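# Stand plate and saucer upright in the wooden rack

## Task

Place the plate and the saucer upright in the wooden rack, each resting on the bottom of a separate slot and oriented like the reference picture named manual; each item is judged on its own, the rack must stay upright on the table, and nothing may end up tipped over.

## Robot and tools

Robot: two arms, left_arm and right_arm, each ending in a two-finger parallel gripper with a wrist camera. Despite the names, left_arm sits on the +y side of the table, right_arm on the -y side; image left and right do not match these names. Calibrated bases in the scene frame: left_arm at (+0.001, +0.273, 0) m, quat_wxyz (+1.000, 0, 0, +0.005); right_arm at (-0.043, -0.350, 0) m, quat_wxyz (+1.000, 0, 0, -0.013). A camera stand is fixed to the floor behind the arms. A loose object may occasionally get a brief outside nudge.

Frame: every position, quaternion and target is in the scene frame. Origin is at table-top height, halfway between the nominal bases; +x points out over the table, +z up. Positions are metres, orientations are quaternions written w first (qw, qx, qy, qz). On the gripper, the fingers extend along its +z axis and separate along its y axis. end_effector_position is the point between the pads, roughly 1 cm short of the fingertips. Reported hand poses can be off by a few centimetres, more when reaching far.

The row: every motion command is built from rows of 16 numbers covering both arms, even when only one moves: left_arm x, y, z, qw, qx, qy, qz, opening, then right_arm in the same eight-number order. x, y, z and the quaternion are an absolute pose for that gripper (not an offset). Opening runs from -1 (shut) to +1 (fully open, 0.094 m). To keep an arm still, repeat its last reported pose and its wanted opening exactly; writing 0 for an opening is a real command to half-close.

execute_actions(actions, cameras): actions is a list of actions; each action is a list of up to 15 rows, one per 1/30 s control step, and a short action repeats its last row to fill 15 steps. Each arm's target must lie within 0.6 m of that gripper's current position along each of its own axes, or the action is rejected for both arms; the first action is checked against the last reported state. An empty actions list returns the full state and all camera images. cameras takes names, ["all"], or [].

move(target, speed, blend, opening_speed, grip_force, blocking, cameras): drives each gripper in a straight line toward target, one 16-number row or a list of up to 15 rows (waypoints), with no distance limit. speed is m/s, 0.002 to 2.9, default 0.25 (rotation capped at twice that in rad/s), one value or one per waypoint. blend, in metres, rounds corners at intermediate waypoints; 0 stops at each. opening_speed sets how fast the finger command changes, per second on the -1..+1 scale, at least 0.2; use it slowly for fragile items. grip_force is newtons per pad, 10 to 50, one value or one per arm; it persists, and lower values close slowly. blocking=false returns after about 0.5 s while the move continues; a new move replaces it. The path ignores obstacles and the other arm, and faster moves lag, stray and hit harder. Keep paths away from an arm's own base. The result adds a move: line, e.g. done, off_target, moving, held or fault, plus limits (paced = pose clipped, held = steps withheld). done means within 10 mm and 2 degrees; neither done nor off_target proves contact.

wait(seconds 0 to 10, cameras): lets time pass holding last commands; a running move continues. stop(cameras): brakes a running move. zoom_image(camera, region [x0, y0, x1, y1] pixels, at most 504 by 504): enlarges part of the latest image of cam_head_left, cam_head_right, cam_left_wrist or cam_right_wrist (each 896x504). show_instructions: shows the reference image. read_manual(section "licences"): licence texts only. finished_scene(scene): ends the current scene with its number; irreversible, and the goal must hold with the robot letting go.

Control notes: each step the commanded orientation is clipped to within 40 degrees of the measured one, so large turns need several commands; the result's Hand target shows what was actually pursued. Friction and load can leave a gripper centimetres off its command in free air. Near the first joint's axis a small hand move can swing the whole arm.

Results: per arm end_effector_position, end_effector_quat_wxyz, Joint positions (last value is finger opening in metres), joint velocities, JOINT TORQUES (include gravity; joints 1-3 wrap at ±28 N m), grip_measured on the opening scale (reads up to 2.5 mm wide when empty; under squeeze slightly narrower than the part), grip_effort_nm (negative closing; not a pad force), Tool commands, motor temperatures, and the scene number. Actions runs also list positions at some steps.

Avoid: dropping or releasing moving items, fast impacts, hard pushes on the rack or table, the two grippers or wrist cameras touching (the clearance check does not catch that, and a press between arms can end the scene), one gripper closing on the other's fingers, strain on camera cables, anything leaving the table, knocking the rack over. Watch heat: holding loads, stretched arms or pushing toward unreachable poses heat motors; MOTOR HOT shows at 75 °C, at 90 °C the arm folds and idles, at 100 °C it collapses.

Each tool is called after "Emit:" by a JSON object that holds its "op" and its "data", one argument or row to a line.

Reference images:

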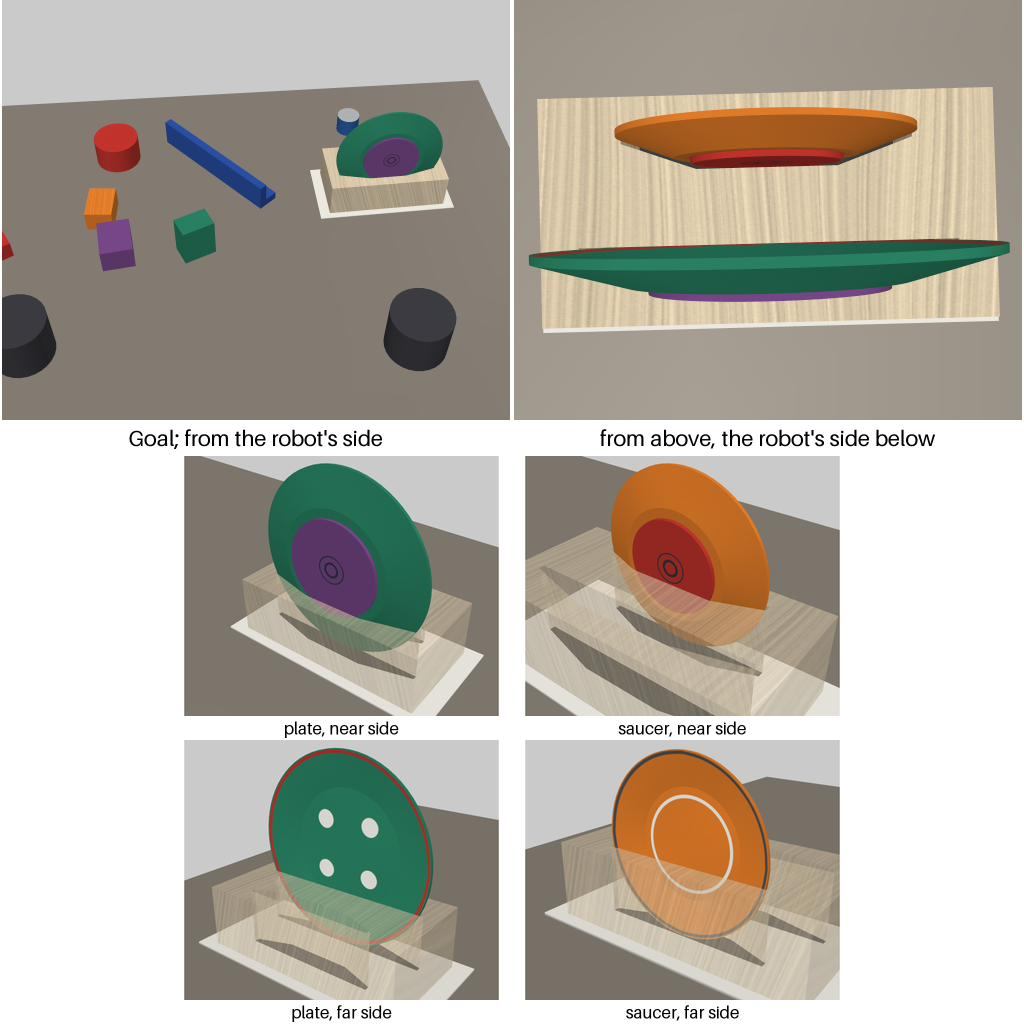

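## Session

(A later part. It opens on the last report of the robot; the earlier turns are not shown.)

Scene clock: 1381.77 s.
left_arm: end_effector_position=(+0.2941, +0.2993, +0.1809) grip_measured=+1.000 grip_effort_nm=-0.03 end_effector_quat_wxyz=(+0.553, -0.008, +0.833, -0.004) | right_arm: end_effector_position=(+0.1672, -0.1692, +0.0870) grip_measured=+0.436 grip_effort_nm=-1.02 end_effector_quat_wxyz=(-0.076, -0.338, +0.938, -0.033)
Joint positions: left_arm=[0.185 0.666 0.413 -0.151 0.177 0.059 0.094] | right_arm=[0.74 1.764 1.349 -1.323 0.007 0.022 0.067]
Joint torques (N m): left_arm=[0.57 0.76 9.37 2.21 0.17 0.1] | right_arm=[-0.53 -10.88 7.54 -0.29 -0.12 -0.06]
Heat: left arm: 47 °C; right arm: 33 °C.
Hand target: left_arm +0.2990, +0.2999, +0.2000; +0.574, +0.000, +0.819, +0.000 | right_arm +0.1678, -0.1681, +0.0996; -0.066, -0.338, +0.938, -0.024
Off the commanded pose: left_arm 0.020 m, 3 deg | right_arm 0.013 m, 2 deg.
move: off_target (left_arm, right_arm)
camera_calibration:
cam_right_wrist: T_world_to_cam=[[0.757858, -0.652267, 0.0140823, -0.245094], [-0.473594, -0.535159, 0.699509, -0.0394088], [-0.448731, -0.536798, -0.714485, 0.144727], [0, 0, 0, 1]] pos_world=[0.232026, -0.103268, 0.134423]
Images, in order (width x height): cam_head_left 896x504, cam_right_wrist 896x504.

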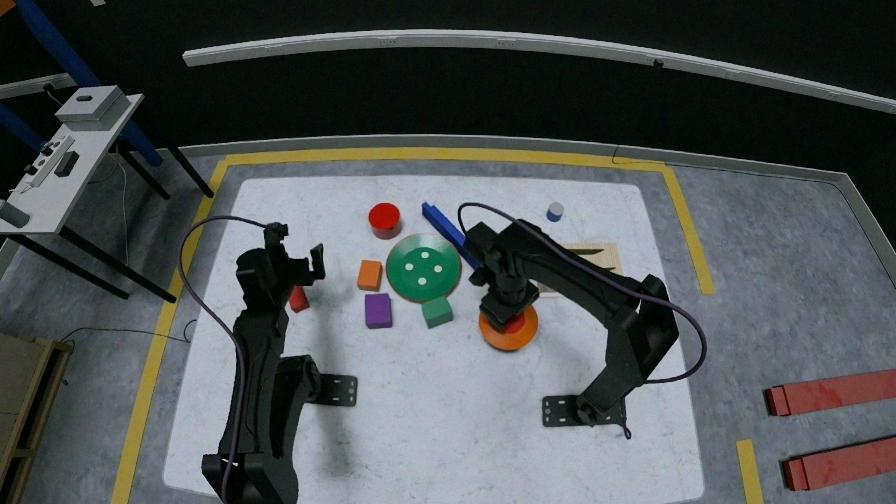

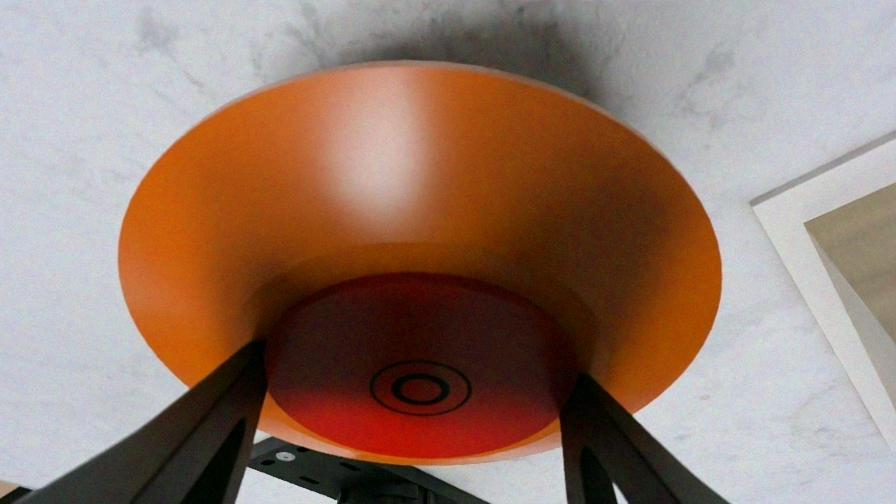

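Emit:
{"op": "move", "data": {
  "target": [
    [0.32, 0.2, 0.2, 0.50, 0.30, 0.75, -0.26, 1.0, 0.22, -0.26, 0.2, 0.3368, -0.1632, 0.9254, 0.0594, 0.25],
    [0.33, -0.14, 0.18, 0.4196, 0.5691, 0.5691, -0.4196, 1.0, 0.325, -0.372, 0.18, 0.6607, 0.0046, 0.7507, -0.004, 0.25]
  ],
  "speed": 0.25,
  "blend": [0.06, 0],
  "cameras": ["all"]
}}

Scene clock: 1433.40 s.
left_arm: end_effector_position=(+0.3280, -0.1358, +0.1776) grip_measured=+1.000 grip_effort_nm=-0.03 end_effector_quat_wxyz=(+0.418, +0.562, +0.580, -0.415) | right_arm: end_effector_position=(+0.3256, -0.3709, +0.1785) grip_measured=+0.435 grip_effort_nm=-1.02 end_effector_quat_wxyz=(+0.653, +0.004, +0.757, -0.006)
Joint positions: left_arm=[-0.644 1.911 1.255 0.169 0.858 0.368 0.094] | right_arm=[-0.073 1.163 0.307 0.707 -0.085 -0.017 0.067]
Joint torques (N m): left_arm=[0.08 -7.39 8.46 1.76 0.42 0.13] | right_arm=[-0.8 -2.61 5.65 2.76 -0.14 0.06]
Heat: left arm: 46 °C; right arm: 33 °C.
Hand target: left_arm +0.3299, -0.1398, +0.1800; +0.420, +0.569, +0.569, -0.420 | right_arm +0.3249, -0.3720, +0.1800; +0.660, +0.005, +0.751, -0.004
Off the commanded pose: left_arm 0.005 m, 2 deg | right_arm 0.002 m, 1 deg.
move: done
camera_calibration:
cam_left_wrist: T_world_to_cam=[[-0.975315, -0.0804894, 0.205625, 0.266938], [-0.192166, 0.768103, -0.610811, 0.310837], [-0.108777, -0.635247, -0.76461, 0.187892], [0, 0, 0, 1]] pos_world=[0.34052, -0.0979111, 0.278637]
cam_right_wrist: T_world_to_cam=[[-0.0199298, -0.98509, 0.170879, -0.396248], [-0.68642, -0.110785, -0.718717, 0.343548], [0.726933, -0.131619, -0.673977, -0.0667637], [0, 0, 0, 1]] pos_world=[0.276454, -0.361068, 0.269627]

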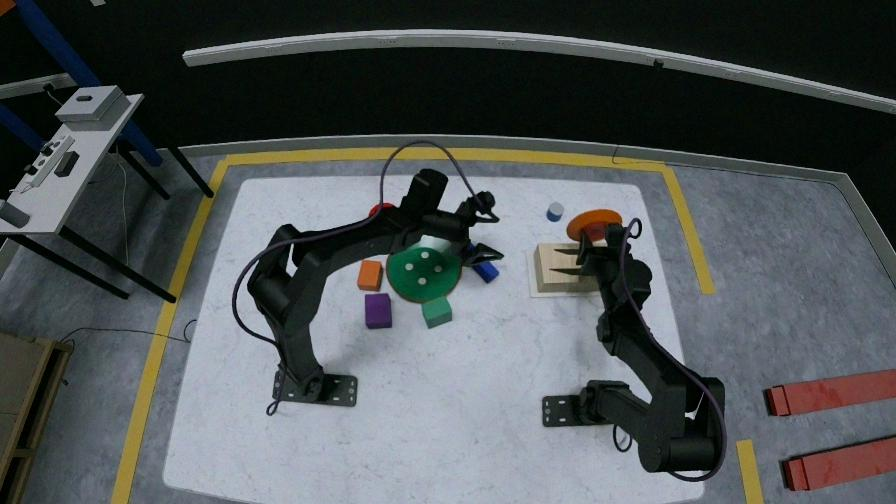

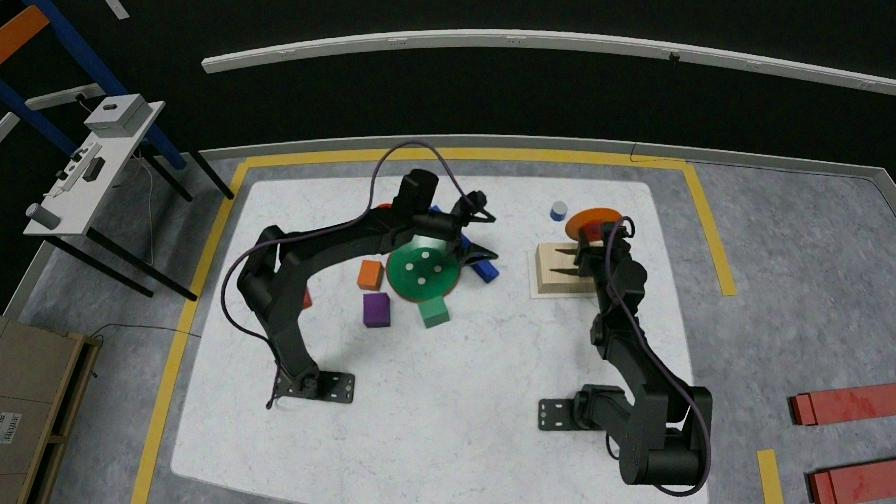

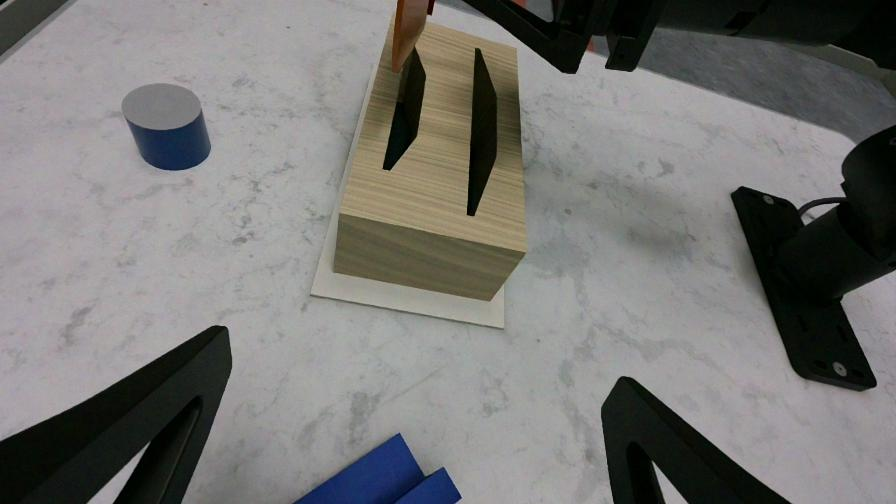

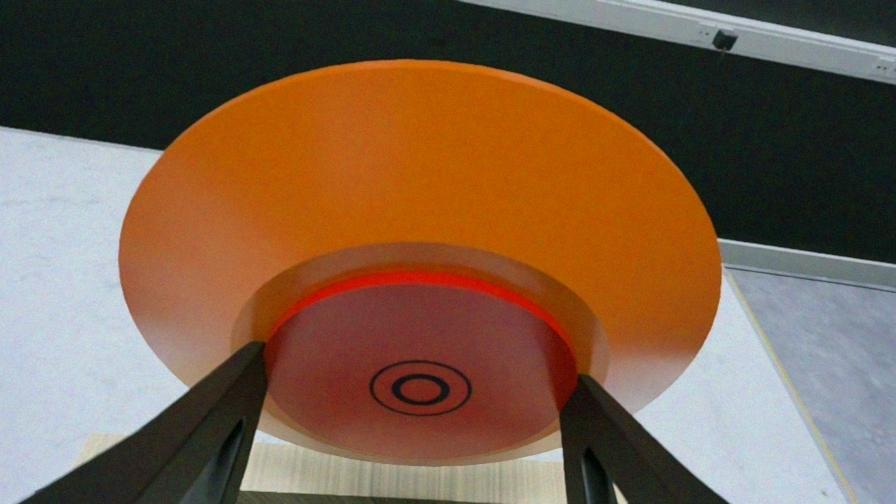

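Emit:
{"op": "move", "data": {
  "target": [0.33, -0.12, 0.16, 0.4924, 0.5075, 0.5075, -0.4924, 1.0, 0.325, -0.372, 0.18, 0.6607, 0.0046, 0.7507, -0.004, 0.25],
  "speed": 0.25,
  "cameras": ["cam_left_wrist"]
}}

Scene clock: 1455.63 s.
left_arm: end_effector_position=(+0.3317, -0.1203, +0.1692) grip_measured=+1.000 grip_effort_nm=-0.03 end_effector_quat_wxyz=(+0.500, +0.507, +0.507, -0.487) | right_arm: end_effector_position=(+0.3256, -0.3709, +0.1787) grip_measured=+0.435 grip_effort_nm=-1.02 end_effector_quat_wxyz=(+0.653, +0.004, +0.757, -0.006)
Joint positions: left_arm=[-0.588 2.044 1.03 0.965 0.98 0.054 0.094] | right_arm=[-0.073 1.163 0.307 0.708 -0.085 -0.017 0.067]
Joint torques (N m): left_arm=[0.2 -7.24 4.45 2 0.19 -0.08] | right_arm=[-0.83 -2.56 5.65 2.76 -0.13 0.04]
Motor temperatures (°C): left_arm=[24 28 35 44 27 25 23] | right_arm=[24 30 34 33 25 25 28]
Heat: left arm: 44 °C; right arm: 34 °C.
Hand target: left_arm +0.3300, -0.1199, +0.1600; +0.492, +0.508, +0.508, -0.492 | right_arm +0.3249, -0.3720, +0.1800; +0.660, +0.005, +0.751, -0.004
Off the commanded pose: left_arm 0.009 m, 1 deg | right_arm 0.002 m, 1 deg.
move: done
camera_calibration:
cam_left_wrist: T_world_to_cam=[[-0.981925, -0.0141594, 0.188741, 0.286554], [-0.163268, 0.567815, -0.806802, 0.294094], [-0.0957461, -0.823034, -0.559864, 0.130142], [0, 0, 0, 1]] pos_world=[0.341851, -0.0558223, 0.256054]
Images, in order (width x height): cam_left_wrist 896x504.

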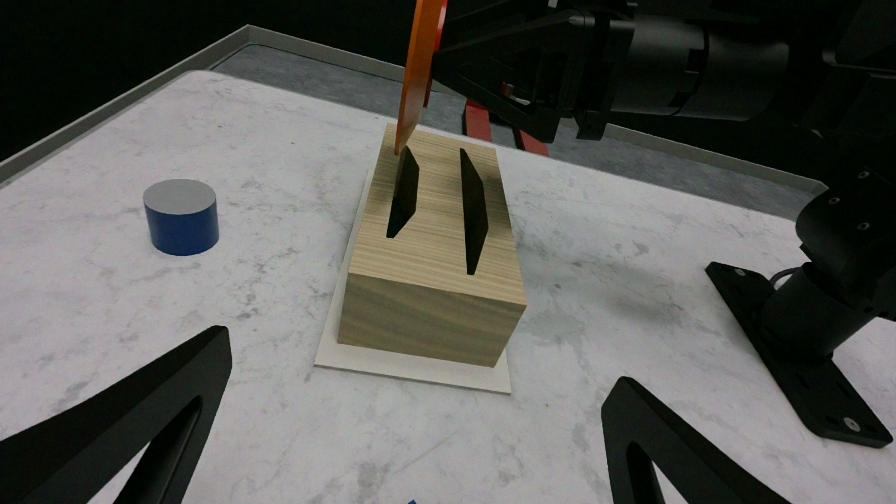

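Emit:
{"op": "execute_actions", "data": {
  "actions": [],
  "cameras": ["cam_right_wrist","cam_head_left","cam_left_wrist"]
}}

Emit:
{"op": "zoom_image", "data": {
  "camera": "cam_right_wrist",
  "region": [60, 400, 380, 504]
}}

Emit:
{"op": "zoom_image", "data": {
  "camera": "cam_left_wrist",
  "region": [330, 0, 560, 300]
}}

Emit:
{"op": "zoom_image", "data": {
  "camera": "cam_head_left",
  "region": [510, 190, 670, 310]
}}

Scene clock: 1489.80 s.
left_arm: end_effector_position=(+0.3317, -0.1203, +0.1692) grip_measured=+1.000 grip_effort_nm=-0.03 end_effector_quat_wxyz=(+0.500, +0.507, +0.506, -0.487) | right_arm: end_effector_position=(+0.3256, -0.3709, +0.1787) grip_measured=+0.435 grip_effort_nm=-1.02 end_effector_quat_wxyz=(+0.653, +0.004, +0.757, -0.006)
Joint positions: left_arm=[-0.588 2.044 1.03 0.965 0.98 0.054 0.094] | right_arm=[-0.073 1.163 0.307 0.708 -0.085 -0.017 0.067]
Joint velocities: within noise
Joint torques (N m): left_arm=[0.2 -7.24 4.48 1.99 0.2 -0.07] | right_arm=[-0.84 -2.58 5.68 2.76 -0.12 0.05]
Motor temperatures (°C): left_arm=[24 29 34 45 27 25 23] | right_arm=[24 29 34 37 25 25 29]
Heat: left arm: 45 °C; right arm: 37 °C.
Hand target: left_arm +0.3300, -0.1199, +0.1600; +0.492, +0.508, +0.508, -0.492 | right_arm +0.3249, -0.3720, +0.1800; +0.660, +0.005, +0.751, -0.004
Tool commands: left_gripper/opening=+1.0 right_gripper/opening=+0.25
Off the commanded pose: left_arm 0.009 m, 1 deg | right_arm 0.002 m, 1 deg.
camera_calibration:
cam_left_wrist: T_world_to_cam=[[-0.981924, -0.0141181, 0.18875, 0.286554], [-0.163273, 0.567636, -0.806927, 0.294117], [-0.095749, -0.823158, -0.559681, 0.13009], [0, 0, 0, 1]] pos_world=[0.341851, -0.0558217, 0.256053]
cam_right_wrist: T_world_to_cam=[[-0.0201767, -0.985138, 0.170578, -0.396134], [-0.685897, -0.110493, -0.719261, 0.343728], [0.727419, -0.131511, -0.673473, -0.0669264], [0, 0, 0, 1]] pos_world=[0.276453, -0.361068, 0.269729]
Images, in order (width x height): cam_head_left 896x504, cam_left_wrist 896x504, cam_right_wrist 896x504.

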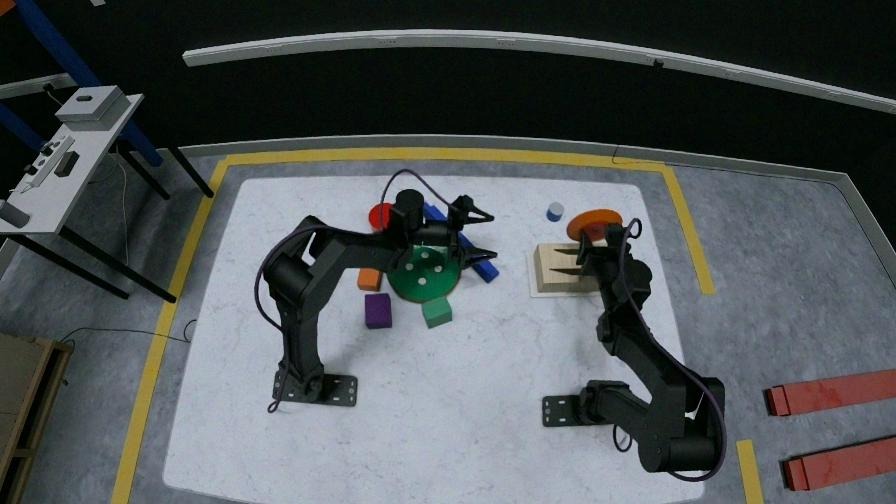

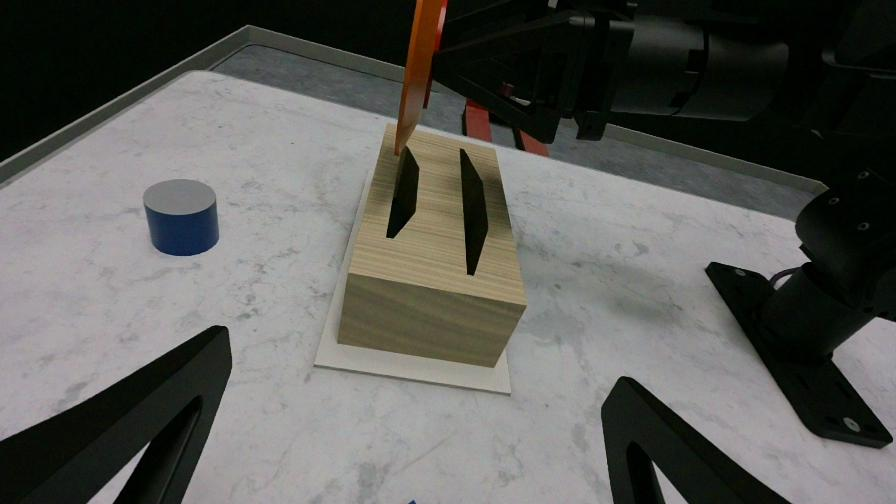

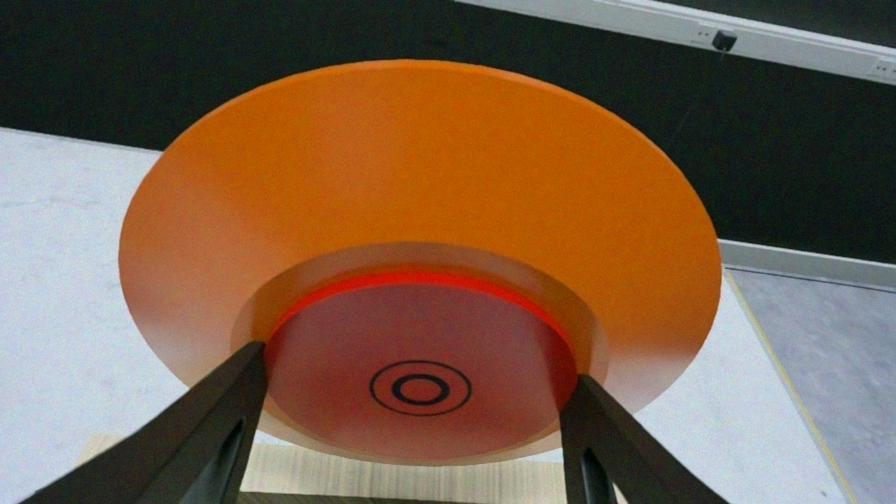

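Scaled by 1.575 from the camera's 896x504 image, which has a finer 1280x720 frame.

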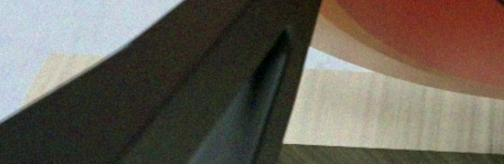

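Scaled by 1.680 from the camera's 896x504 image, which has a finer 1280x720 frame.

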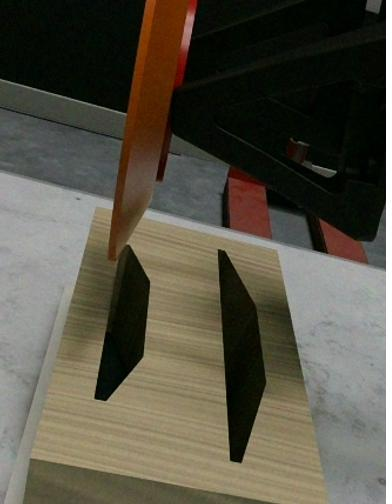

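Scaled by 3.150 from the camera's 896x504 image, which has a finer 1280x720 frame.

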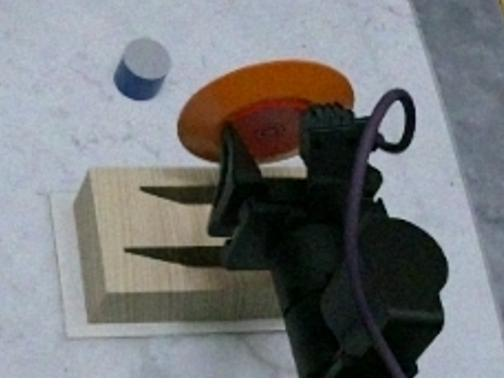

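Emit:
{"op": "move", "data": {
  "target": [0.33, -0.12, 0.16, 0.4924, 0.5075, 0.5075, -0.4924, 1.0, 0.319, -0.372, 0.166, 0.6607, 0.0046, 0.7507, -0.004, 0.25],
  "speed": 0.1,
  "cameras": ["cam_left_wrist", "cam_right_wrist"]
}}

Emit:
{"op": "zoom_image", "data": {
  "camera": "cam_left_wrist",
  "region": [340, 60, 540, 280]
}}

Scene clock: 1540.63 s.
left_arm: end_effector_position=(+0.3317, -0.1203, +0.1694) grip_measured=+1.000 grip_effort_nm=-0.03 end_effector_quat_wxyz=(+0.500, +0.507, +0.506, -0.487) | right_arm: end_effector_position=(+0.3195, -0.3702, +0.1638) grip_measured=+0.435 grip_effort_nm=-1.02 end_effector_quat_wxyz=(+0.653, +0.004, +0.757, -0.006)
Joint positions: left_arm=[-0.588 2.044 1.03 0.966 0.98 0.053 0.094] | right_arm=[-0.073 1.194 0.25 0.796 -0.085 -0.017 0.067]
Joint torques (N m): left_arm=[0.2 -7.23 4.45 1.99 0.2 -0.07] | right_arm=[-1.16 -2.54 5.5 2.78 -0.16 0.04]
Heat: left arm: 44 °C; right arm: 40 °C.
Hand target: left_arm +0.3300, -0.1199, +0.1601; +0.492, +0.508, +0.508, -0.492 | right_arm +0.3189, -0.3719, +0.1661; +0.660, +0.005, +0.751, -0.004
Off the commanded pose: left_arm 0.010 m, 1 deg | right_arm 0.003 m, 1 deg.
move: done
camera_calibration:
cam_left_wrist: T_world_to_cam=[[-0.98188, -0.0140696, 0.188981, 0.286465], [-0.163476, 0.567288, -0.807131, 0.294242], [-0.0958509, -0.823399, -0.559309, 0.130154], [0, 0, 0, 1]] pos_world=[0.341852, -0.0557205, 0.256151]
cam_right_wrist: T_world_to_cam=[[-0.0194927, -0.98519, 0.170353, -0.393268], [-0.686933, -0.110604, -0.718255, 0.328945], [0.72646, -0.131022, -0.674604, -0.0717969], [0, 0, 0, 1]] pos_world=[0.270454, -0.360468, 0.254826]
Images, in order (width x height): cam_left_wrist 896x504, cam_right_wrist 896x504.

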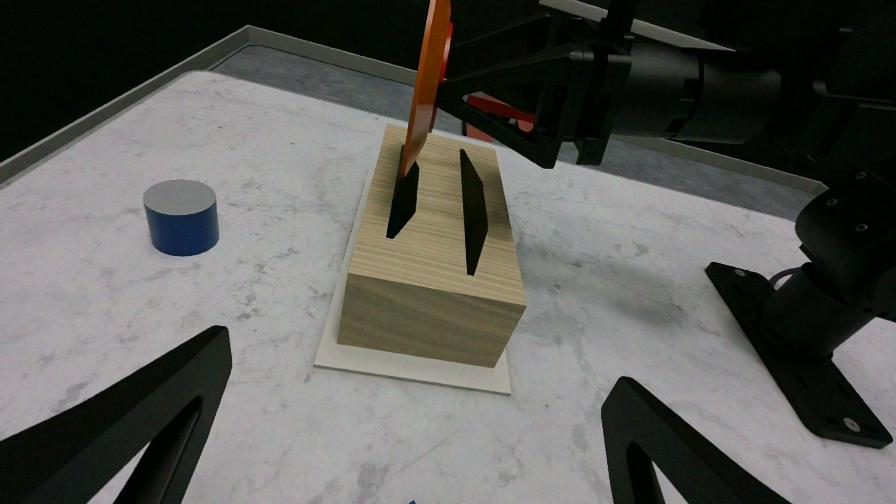

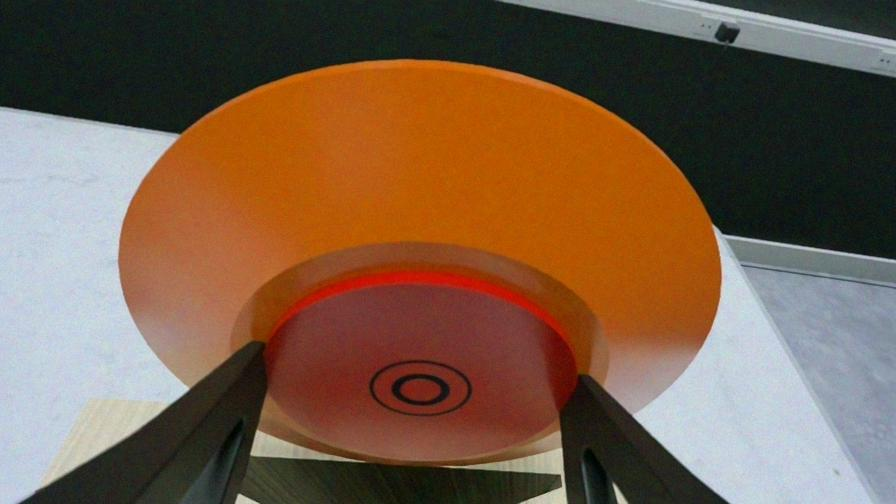

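Scaled by 2.291 from the camera's 896x504 image, which has a finer 1280x720 frame.

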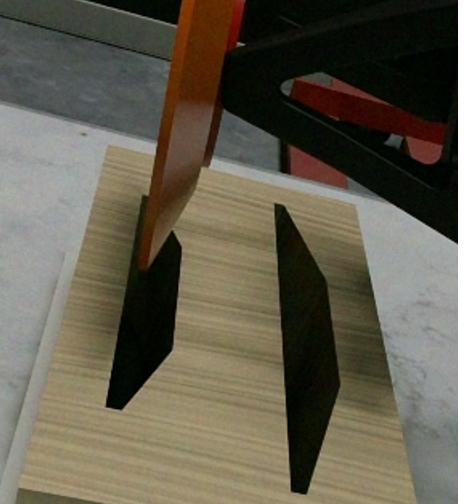

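Emit:
{"op": "move", "data": {
  "target": [0.33, -0.12, 0.16, 0.4924, 0.5075, 0.5075, -0.4924, 1.0, 0.3203, -0.372, 0.159, 0.6607, 0.0046, 0.7507, -0.004, 0.25],
  "speed": 0.08,
  "cameras": ["cam_left_wrist", "cam_right_wrist"]
}}

Emit:
{"op": "zoom_image", "data": {
  "camera": "cam_left_wrist",
  "region": [370, 90, 510, 250]
}}

Scene clock: 1564.13 s.
left_arm: end_effector_position=(+0.3317, -0.1203, +0.1694) grip_measured=+1.000 grip_effort_nm=-0.03 end_effector_quat_wxyz=(+0.500, +0.507, +0.506, -0.487) | right_arm: end_effector_position=(+0.3210, -0.3704, +0.1570) grip_measured=+0.435 grip_effort_nm=-1.02 end_effector_quat_wxyz=(+0.653, +0.004, +0.757, -0.006)
Joint positions: left_arm=[-0.588 2.044 1.03 0.966 0.98 0.053 0.094] | right_arm=[-0.073 1.242 0.237 0.858 -0.085 -0.017 0.067]
Joint torques (N m): left_arm=[0.2 -7.21 4.45 1.99 0.2 -0.07] | right_arm=[-1.1 -2.73 5.33 2.74 -0.16 0.06]
Heat: left arm: 44 °C; right arm: 41 °C.
Hand target: left_arm +0.3300, -0.1199, +0.1601; +0.492, +0.508, +0.508, -0.492 | right_arm +0.3202, -0.3719, +0.1590; +0.660, +0.005, +0.751, -0.004
Off the commanded pose: left_arm 0.010 m, 1 deg | right_arm 0.003 m, 1 deg.
move: done
camera_calibration:
cam_left_wrist: T_world_to_cam=[[-0.98188, -0.0140696, 0.188981, 0.286465], [-0.163476, 0.567288, -0.807131, 0.294242], [-0.0958509, -0.823399, -0.559309, 0.130154], [0, 0, 0, 1]] pos_world=[0.341852, -0.0557205, 0.256151]
cam_right_wrist: T_world_to_cam=[[-0.0196915, -0.985168, 0.170459, -0.392145], [-0.686124, -0.110693, -0.719014, 0.324948], [0.727218, -0.131114, -0.673768, -0.077859], [0, 0, 0, 1]] pos_world=[0.271853, -0.360568, 0.248028]
Images, in order (width x height): cam_left_wrist 896x504, cam_right_wrist 896x504.

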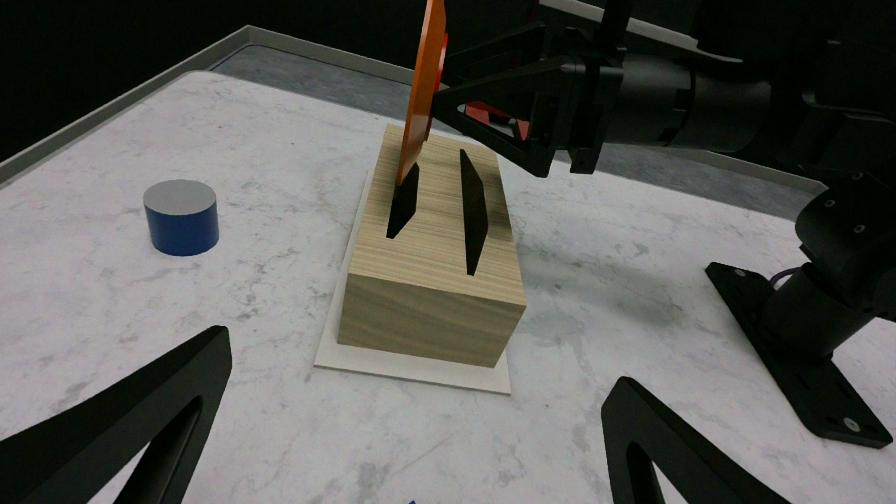

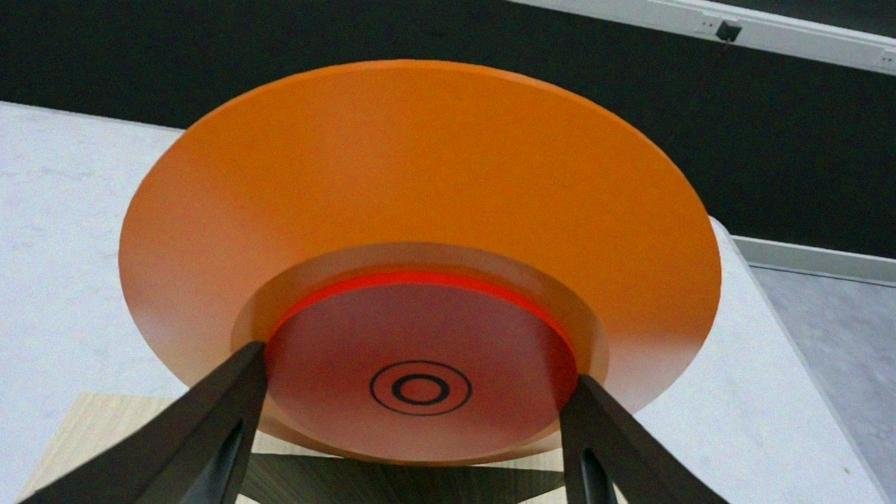

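Scaled by 3.150 from the camera's 896x504 image, which has a finer 1280x720 frame.

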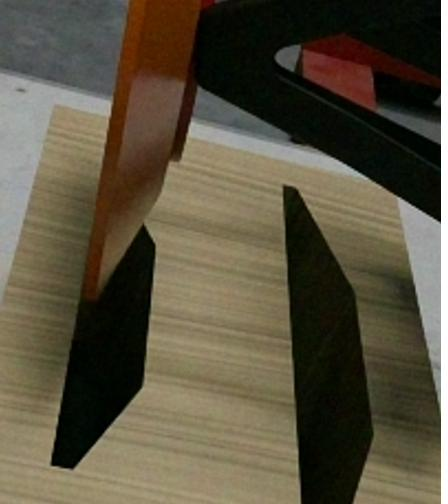

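Emit:
{"op": "move", "data": {
  "target": [0.33, -0.12, 0.16, 0.4924, 0.5075, 0.5075, -0.4924, 1.0, 0.3192, -0.3765, 0.154, 0.6607, 0.0046, 0.7507, -0.004, 0.25],
  "speed": 0.06,
  "cameras": ["cam_left_wrist", "cam_right_wrist"]
}}

Emit:
{"op": "zoom_image", "data": {
  "camera": "cam_left_wrist",
  "region": [370, 90, 510, 250]
}}

Emit:
{"op": "zoom_image", "data": {
  "camera": "cam_right_wrist",
  "region": [200, 400, 640, 504]
}}

Scene clock: 1623.10 s.
left_arm: end_effector_position=(+0.3317, -0.1203, +0.1694) grip_measured=+1.000 grip_effort_nm=-0.03 end_effector_quat_wxyz=(+0.500, +0.507, +0.506, -0.487) | right_arm: end_effector_position=(+0.3201, -0.3758, +0.1521) grip_measured=+0.435 grip_effort_nm=-1.02 end_effector_quat_wxyz=(+0.654, +0.006, +0.757, -0.006)
Joint positions: left_arm=[-0.588 2.044 1.03 0.966 0.98 0.053 0.094] | right_arm=[-0.099 1.269 0.223 0.899 -0.107 -0.017 0.067]
Joint torques (N m): left_arm=[0.2 -7.23 4.46 1.99 0.2 -0.08] | right_arm=[-0.95 -2.76 5.15 2.68 -0.19 0.02]
Heat: left arm: 44 °C; right arm: 40 °C.
Hand target: left_arm +0.3300, -0.1199, +0.1601; +0.492, +0.508, +0.508, -0.492 | right_arm +0.3191, -0.3764, +0.1539; +0.660, +0.005, +0.751, -0.004
Off the commanded pose: left_arm 0.010 m, 1 deg | right_arm 0.002 m, 1 deg.
move: done
camera_calibration:
cam_left_wrist: T_world_to_cam=[[-0.98188, -0.0140696, 0.188981, 0.286465], [-0.163476, 0.567288, -0.807131, 0.294242], [-0.0958509, -0.823399, -0.559309, 0.130154], [0, 0, 0, 1]] pos_world=[0.341852, -0.0557205, 0.256151]
cam_right_wrist: T_world_to_cam=[[-0.0238458, -0.985619, 0.16729, -0.395029], [-0.686024, -0.105588, -0.719876, 0.32218], [0.727188, -0.131931, -0.673641, -0.0814758], [0, 0, 0, 1]] pos_world=[0.270851, -0.366079, 0.243129]
Images, in order (width x height): cam_left_wrist 896x504, cam_right_wrist 896x504.

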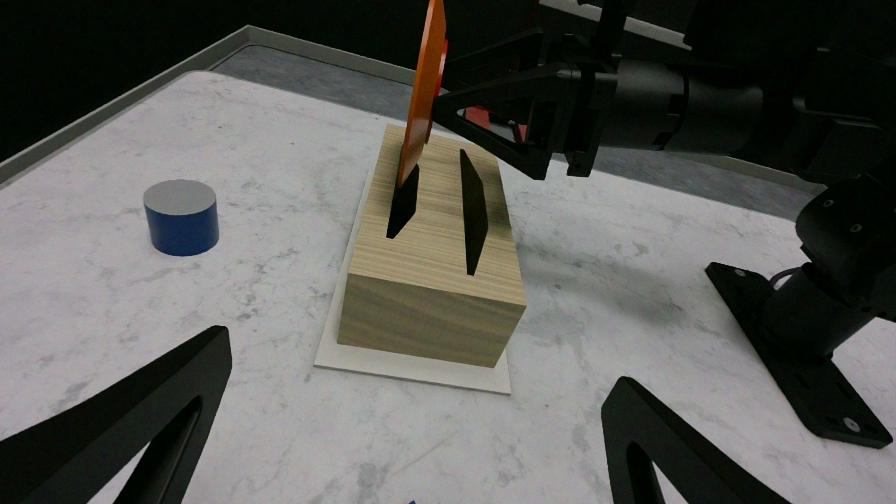

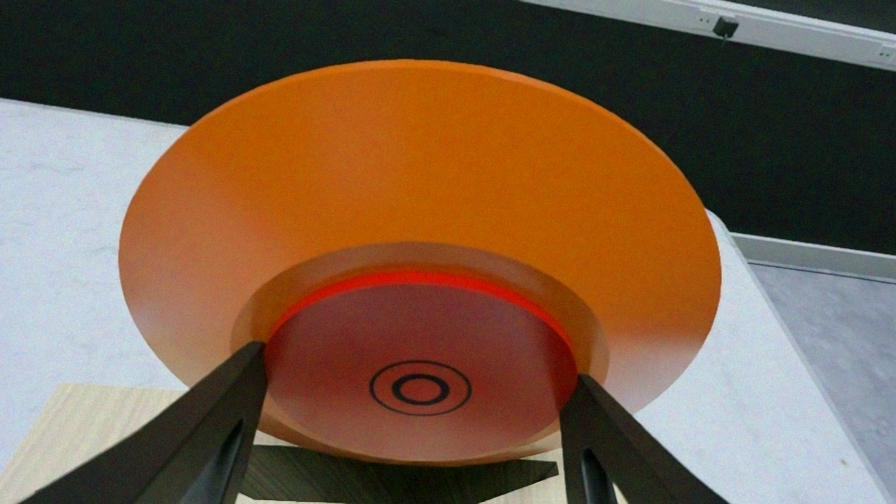

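Scaled by 3.150 from the camera's 896x504 image, which has a finer 1280x720 frame.

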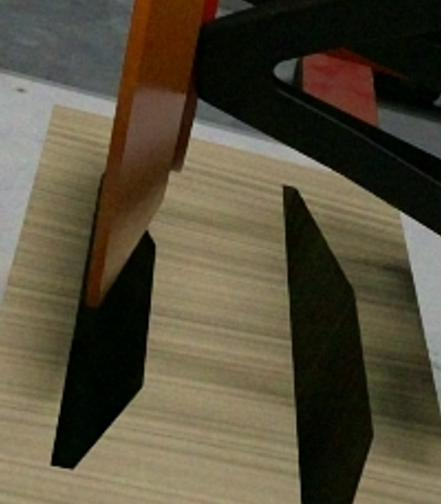

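Scaled by 1.145 from the camera's 896x504 image, which has a finer 1280x720 frame.

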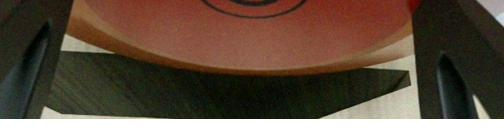

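Emit:
{"op": "zoom_image", "data": {
  "camera": "cam_right_wrist",
  "region": [220, 424, 340, 504]
}}

Emit:
{"op": "zoom_image", "data": {
  "camera": "cam_right_wrist",
  "region": [460, 424, 580, 504]
}}

Scaled by 4.200 from the camera's 896x504 image, which has a finer 1280x720 frame.

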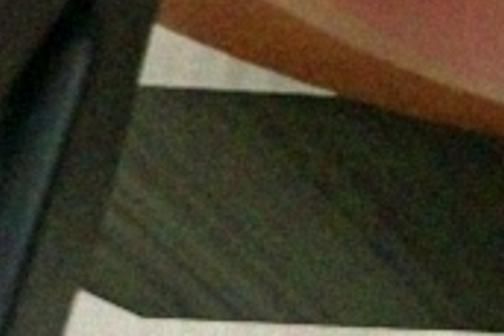

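Scaled by 4.200 from the camera's 896x504 image, which has a finer 1280x720 frame.

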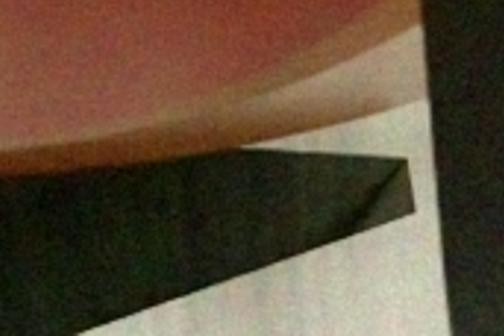

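Emit:
{"op": "move", "data": {
  "target": [0.33, -0.12, 0.16, 0.4924, 0.5075, 0.5075, -0.4924, 1.0, 0.3192, -0.3675, 0.154, 0.6607, 0.0046, 0.7507, -0.004, 0.25],
  "speed": 0.05,
  "cameras": ["cam_left_wrist", "cam_right_wrist"]
}}

Emit:
{"op": "zoom_image", "data": {
  "camera": "cam_left_wrist",
  "region": [370, 90, 510, 250]
}}

Emit:
{"op": "zoom_image", "data": {
  "camera": "cam_right_wrist",
  "region": [220, 404, 600, 504]
}}

Scene clock: 1735.97 s.
left_arm: end_effector_position=(+0.3317, -0.1203, +0.1694) grip_measured=+1.000 grip_effort_nm=-0.03 end_effector_quat_wxyz=(+0.500, +0.507, +0.506, -0.487) | right_arm: end_effector_position=(+0.3206, -0.3700, +0.1521) grip_measured=+0.435 grip_effort_nm=-1.02 end_effector_quat_wxyz=(+0.654, +0.005, +0.757, -0.006)
Joint positions: left_arm=[-0.588 2.044 1.03 0.966 0.98 0.053 0.094] | right_arm=[-0.07 1.269 0.223 0.899 -0.08 -0.014 0.067]
Joint torques (N m): left_arm=[0.2 -7.23 4.45 2 0.2 -0.07] | right_arm=[0.85 -3.14 4.86 2.73 0.05 0.05]
Heat: left arm: 43 °C; right arm: 41 °C.
Hand target: left_arm +0.3300, -0.1199, +0.1601; +0.492, +0.508, +0.508, -0.492 | right_arm +0.3191, -0.3676, +0.1539; +0.660, +0.005, +0.751, -0.004
Off the commanded pose: left_arm 0.010 m, 1 deg | right_arm 0.003 m, 1 deg.
move: done
camera_calibration:
cam_left_wrist: T_world_to_cam=[[-0.98188, -0.0140696, 0.188981, 0.286465], [-0.163476, 0.567288, -0.807131, 0.294242], [-0.0958509, -0.823399, -0.559309, 0.130154], [0, 0, 0, 1]] pos_world=[0.341852, -0.0557205, 0.256151]
cam_right_wrist: T_world_to_cam=[[-0.0216786, -0.985437, 0.168655, -0.390147], [-0.685852, -0.108082, -0.719671, 0.322209], [0.727418, -0.131274, -0.67352, -0.0810015], [0, 0, 0, 1]] pos_world=[0.271452, -0.360273, 0.243129]
Images, in order (width x height): cam_left_wrist 896x504, cam_right_wrist 896x504.

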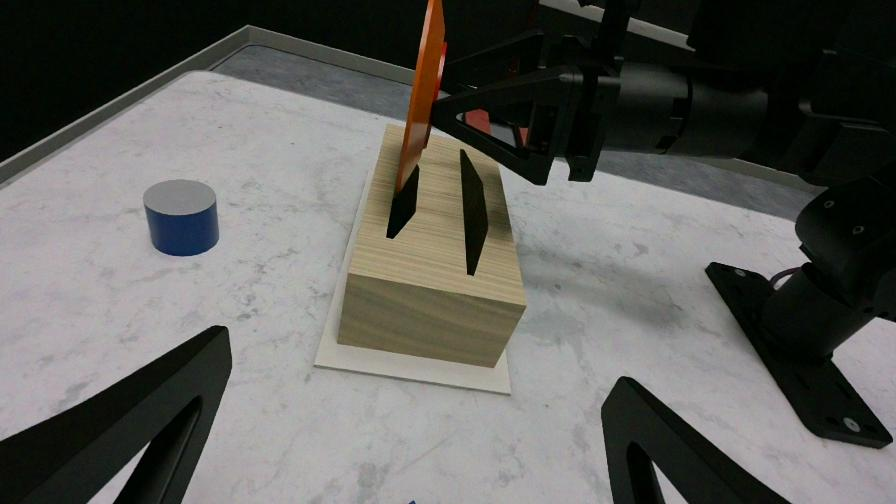

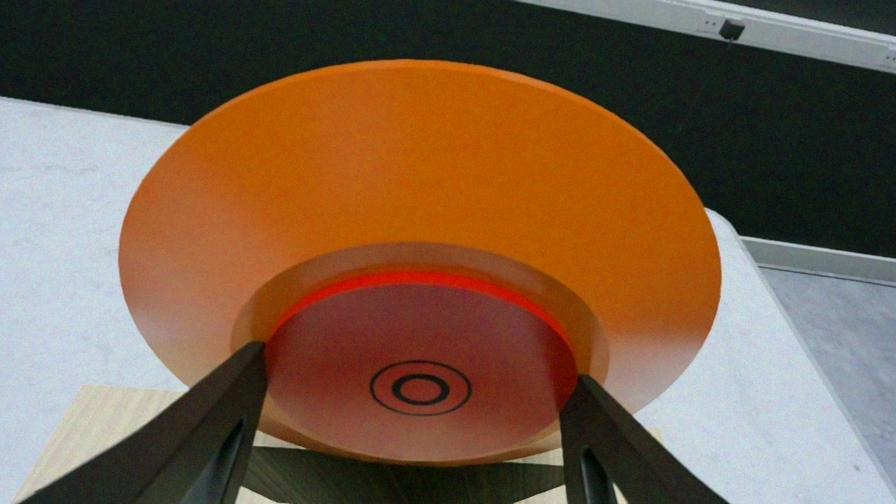

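Scaled by 3.150 from the camera's 896x504 image, which has a finer 1280x720 frame.

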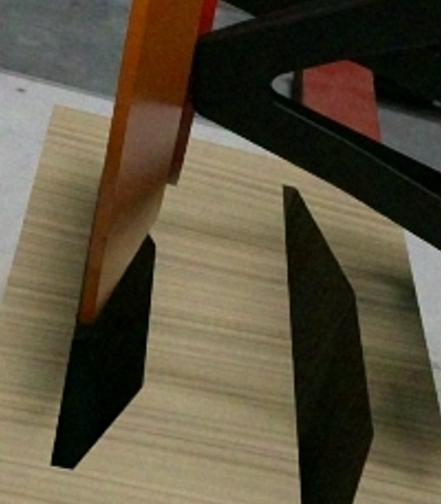

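Scaled by 1.326 from the camera's 896x504 image, which has a finer 1280x720 frame.

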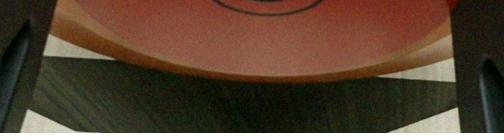

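Emit:
{"op": "zoom_image", "data": {
  "camera": "cam_right_wrist",
  "region": [220, 424, 340, 504]
}}

Emit:
{"op": "zoom_image", "data": {
  "camera": "cam_right_wrist",
  "region": [460, 424, 580, 504]
}}

Scaled by 4.200 from the camera's 896x504 image, which has a finer 1280x720 frame.

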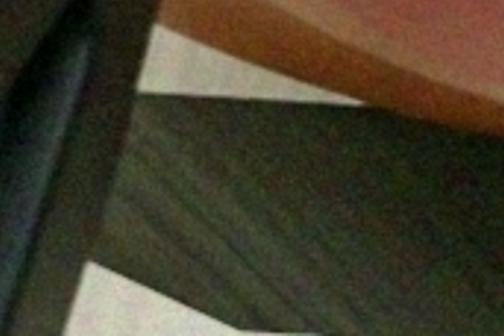

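Scaled by 4.200 from the camera's 896x504 image, which has a finer 1280x720 frame.

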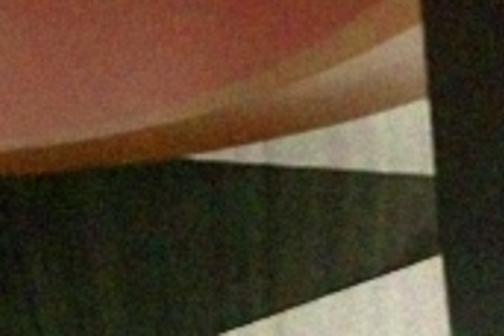

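Emit:
{"op": "move", "data": {
  "target": [0.33, -0.12, 0.16, 0.4924, 0.5075, 0.5075, -0.4924, 1.0, 0.3182, -0.364, 0.146, 0.6607, 0.0046, 0.7507, -0.004, 0.25],
  "speed": 0.05,
  "cameras": ["cam_left_wrist", "cam_right_wrist"]
}}

Emit:
{"op": "zoom_image", "data": {
  "camera": "cam_left_wrist",
  "region": [370, 90, 510, 250]
}}

Emit:
{"op": "zoom_image", "data": {
  "camera": "cam_right_wrist",
  "region": [220, 404, 600, 504]
}}

Scene clock: 1848.70 s.
left_arm: end_effector_position=(+0.3317, -0.1203, +0.1694) grip_measured=+1.000 grip_effort_nm=-0.03 end_effector_quat_wxyz=(+0.500, +0.507, +0.506, -0.487) | right_arm: end_effector_position=(+0.3189, -0.3666, +0.1446) grip_measured=+0.435 grip_effort_nm=-1.02 end_effector_quat_wxyz=(+0.654, +0.005, +0.756, -0.006)
Joint positions: left_arm=[-0.588 2.044 1.03 0.966 0.98 0.053 0.094] | right_arm=[-0.051 1.309 0.197 0.968 -0.061 -0.012 0.067]
Joint torques (N m): left_arm=[0.2 -7.21 4.45 2 0.2 -0.07] | right_arm=[0.91 -2.78 4.86 2.7 0.02 0.06]
Motor temperatures (°C): left_arm=[24 32 32 43 26 24 23] | right_arm=[24 28 32 43 25 25 30]
Heat: left arm: 43 °C; right arm: 43 °C.
Hand target: left_arm +0.3300, -0.1199, +0.1601; +0.492, +0.508, +0.508, -0.492 | right_arm +0.3181, -0.3640, +0.1460; +0.660, +0.005, +0.751, -0.004
Off the commanded pose: left_arm 0.010 m, 1 deg | right_arm 0.003 m, 1 deg.
move: done
camera_calibration:
cam_left_wrist: T_world_to_cam=[[-0.98188, -0.0140696, 0.188981, 0.286465], [-0.163476, 0.567288, -0.807131, 0.294242], [-0.0958509, -0.823399, -0.559309, 0.130154], [0, 0, 0, 1]] pos_world=[0.341852, -0.0557205, 0.256151]
cam_right_wrist: T_world_to_cam=[[-0.0229559, -0.985302, 0.169274, -0.385214], [-0.684187, -0.107973, -0.72127, 0.315714], [0.728945, -0.132373, -0.671652, -0.0854442], [0, 0, 0, 1]] pos_world=[0.269449, -0.356774, 0.235533]
Images, in order (width x height): cam_left_wrist 896x504, cam_right_wrist 896x504.

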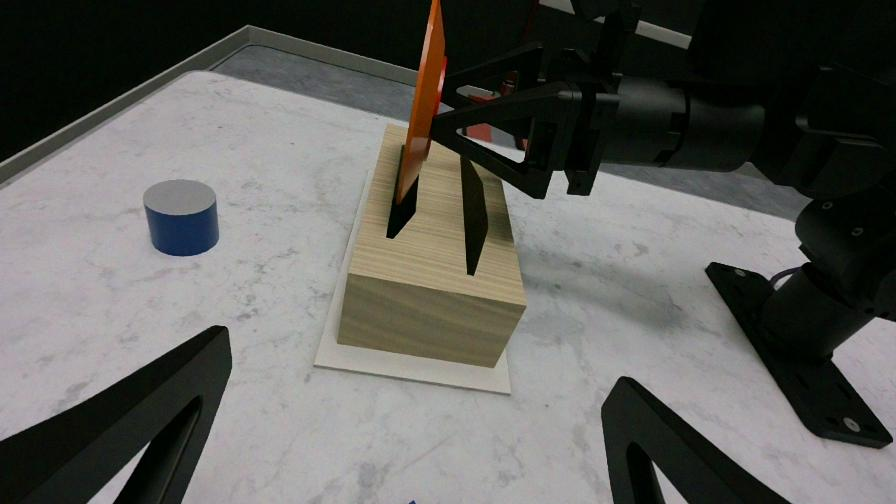

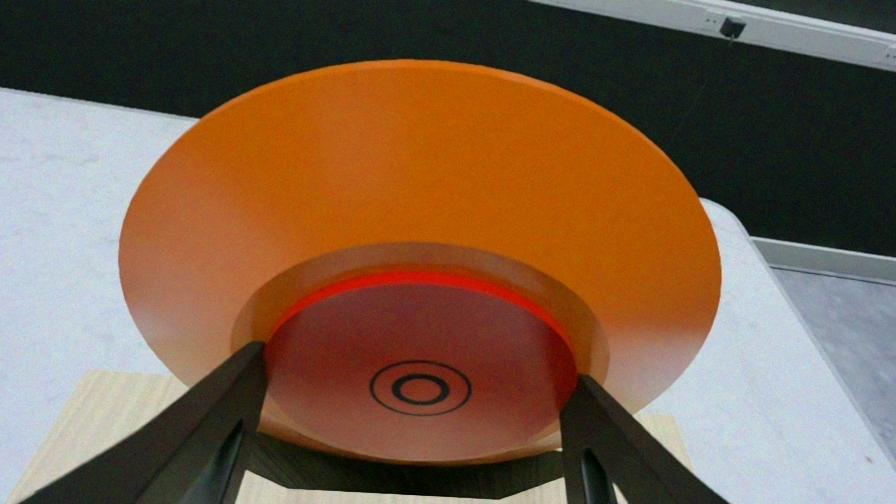

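Scaled by 3.150 from the camera's 896x504 image, which has a finer 1280x720 frame.

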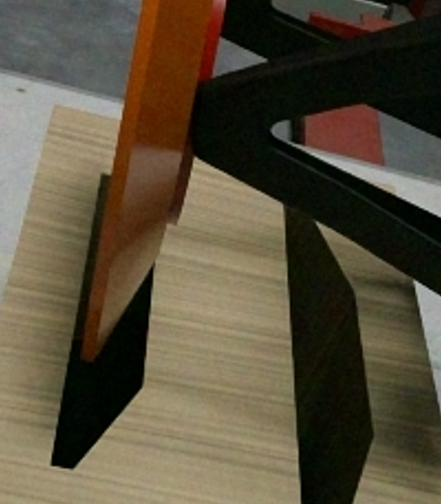

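Scaled by 1.326 from the camera's 896x504 image, which has a finer 1280x720 frame.

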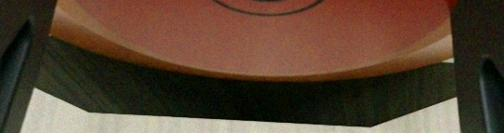

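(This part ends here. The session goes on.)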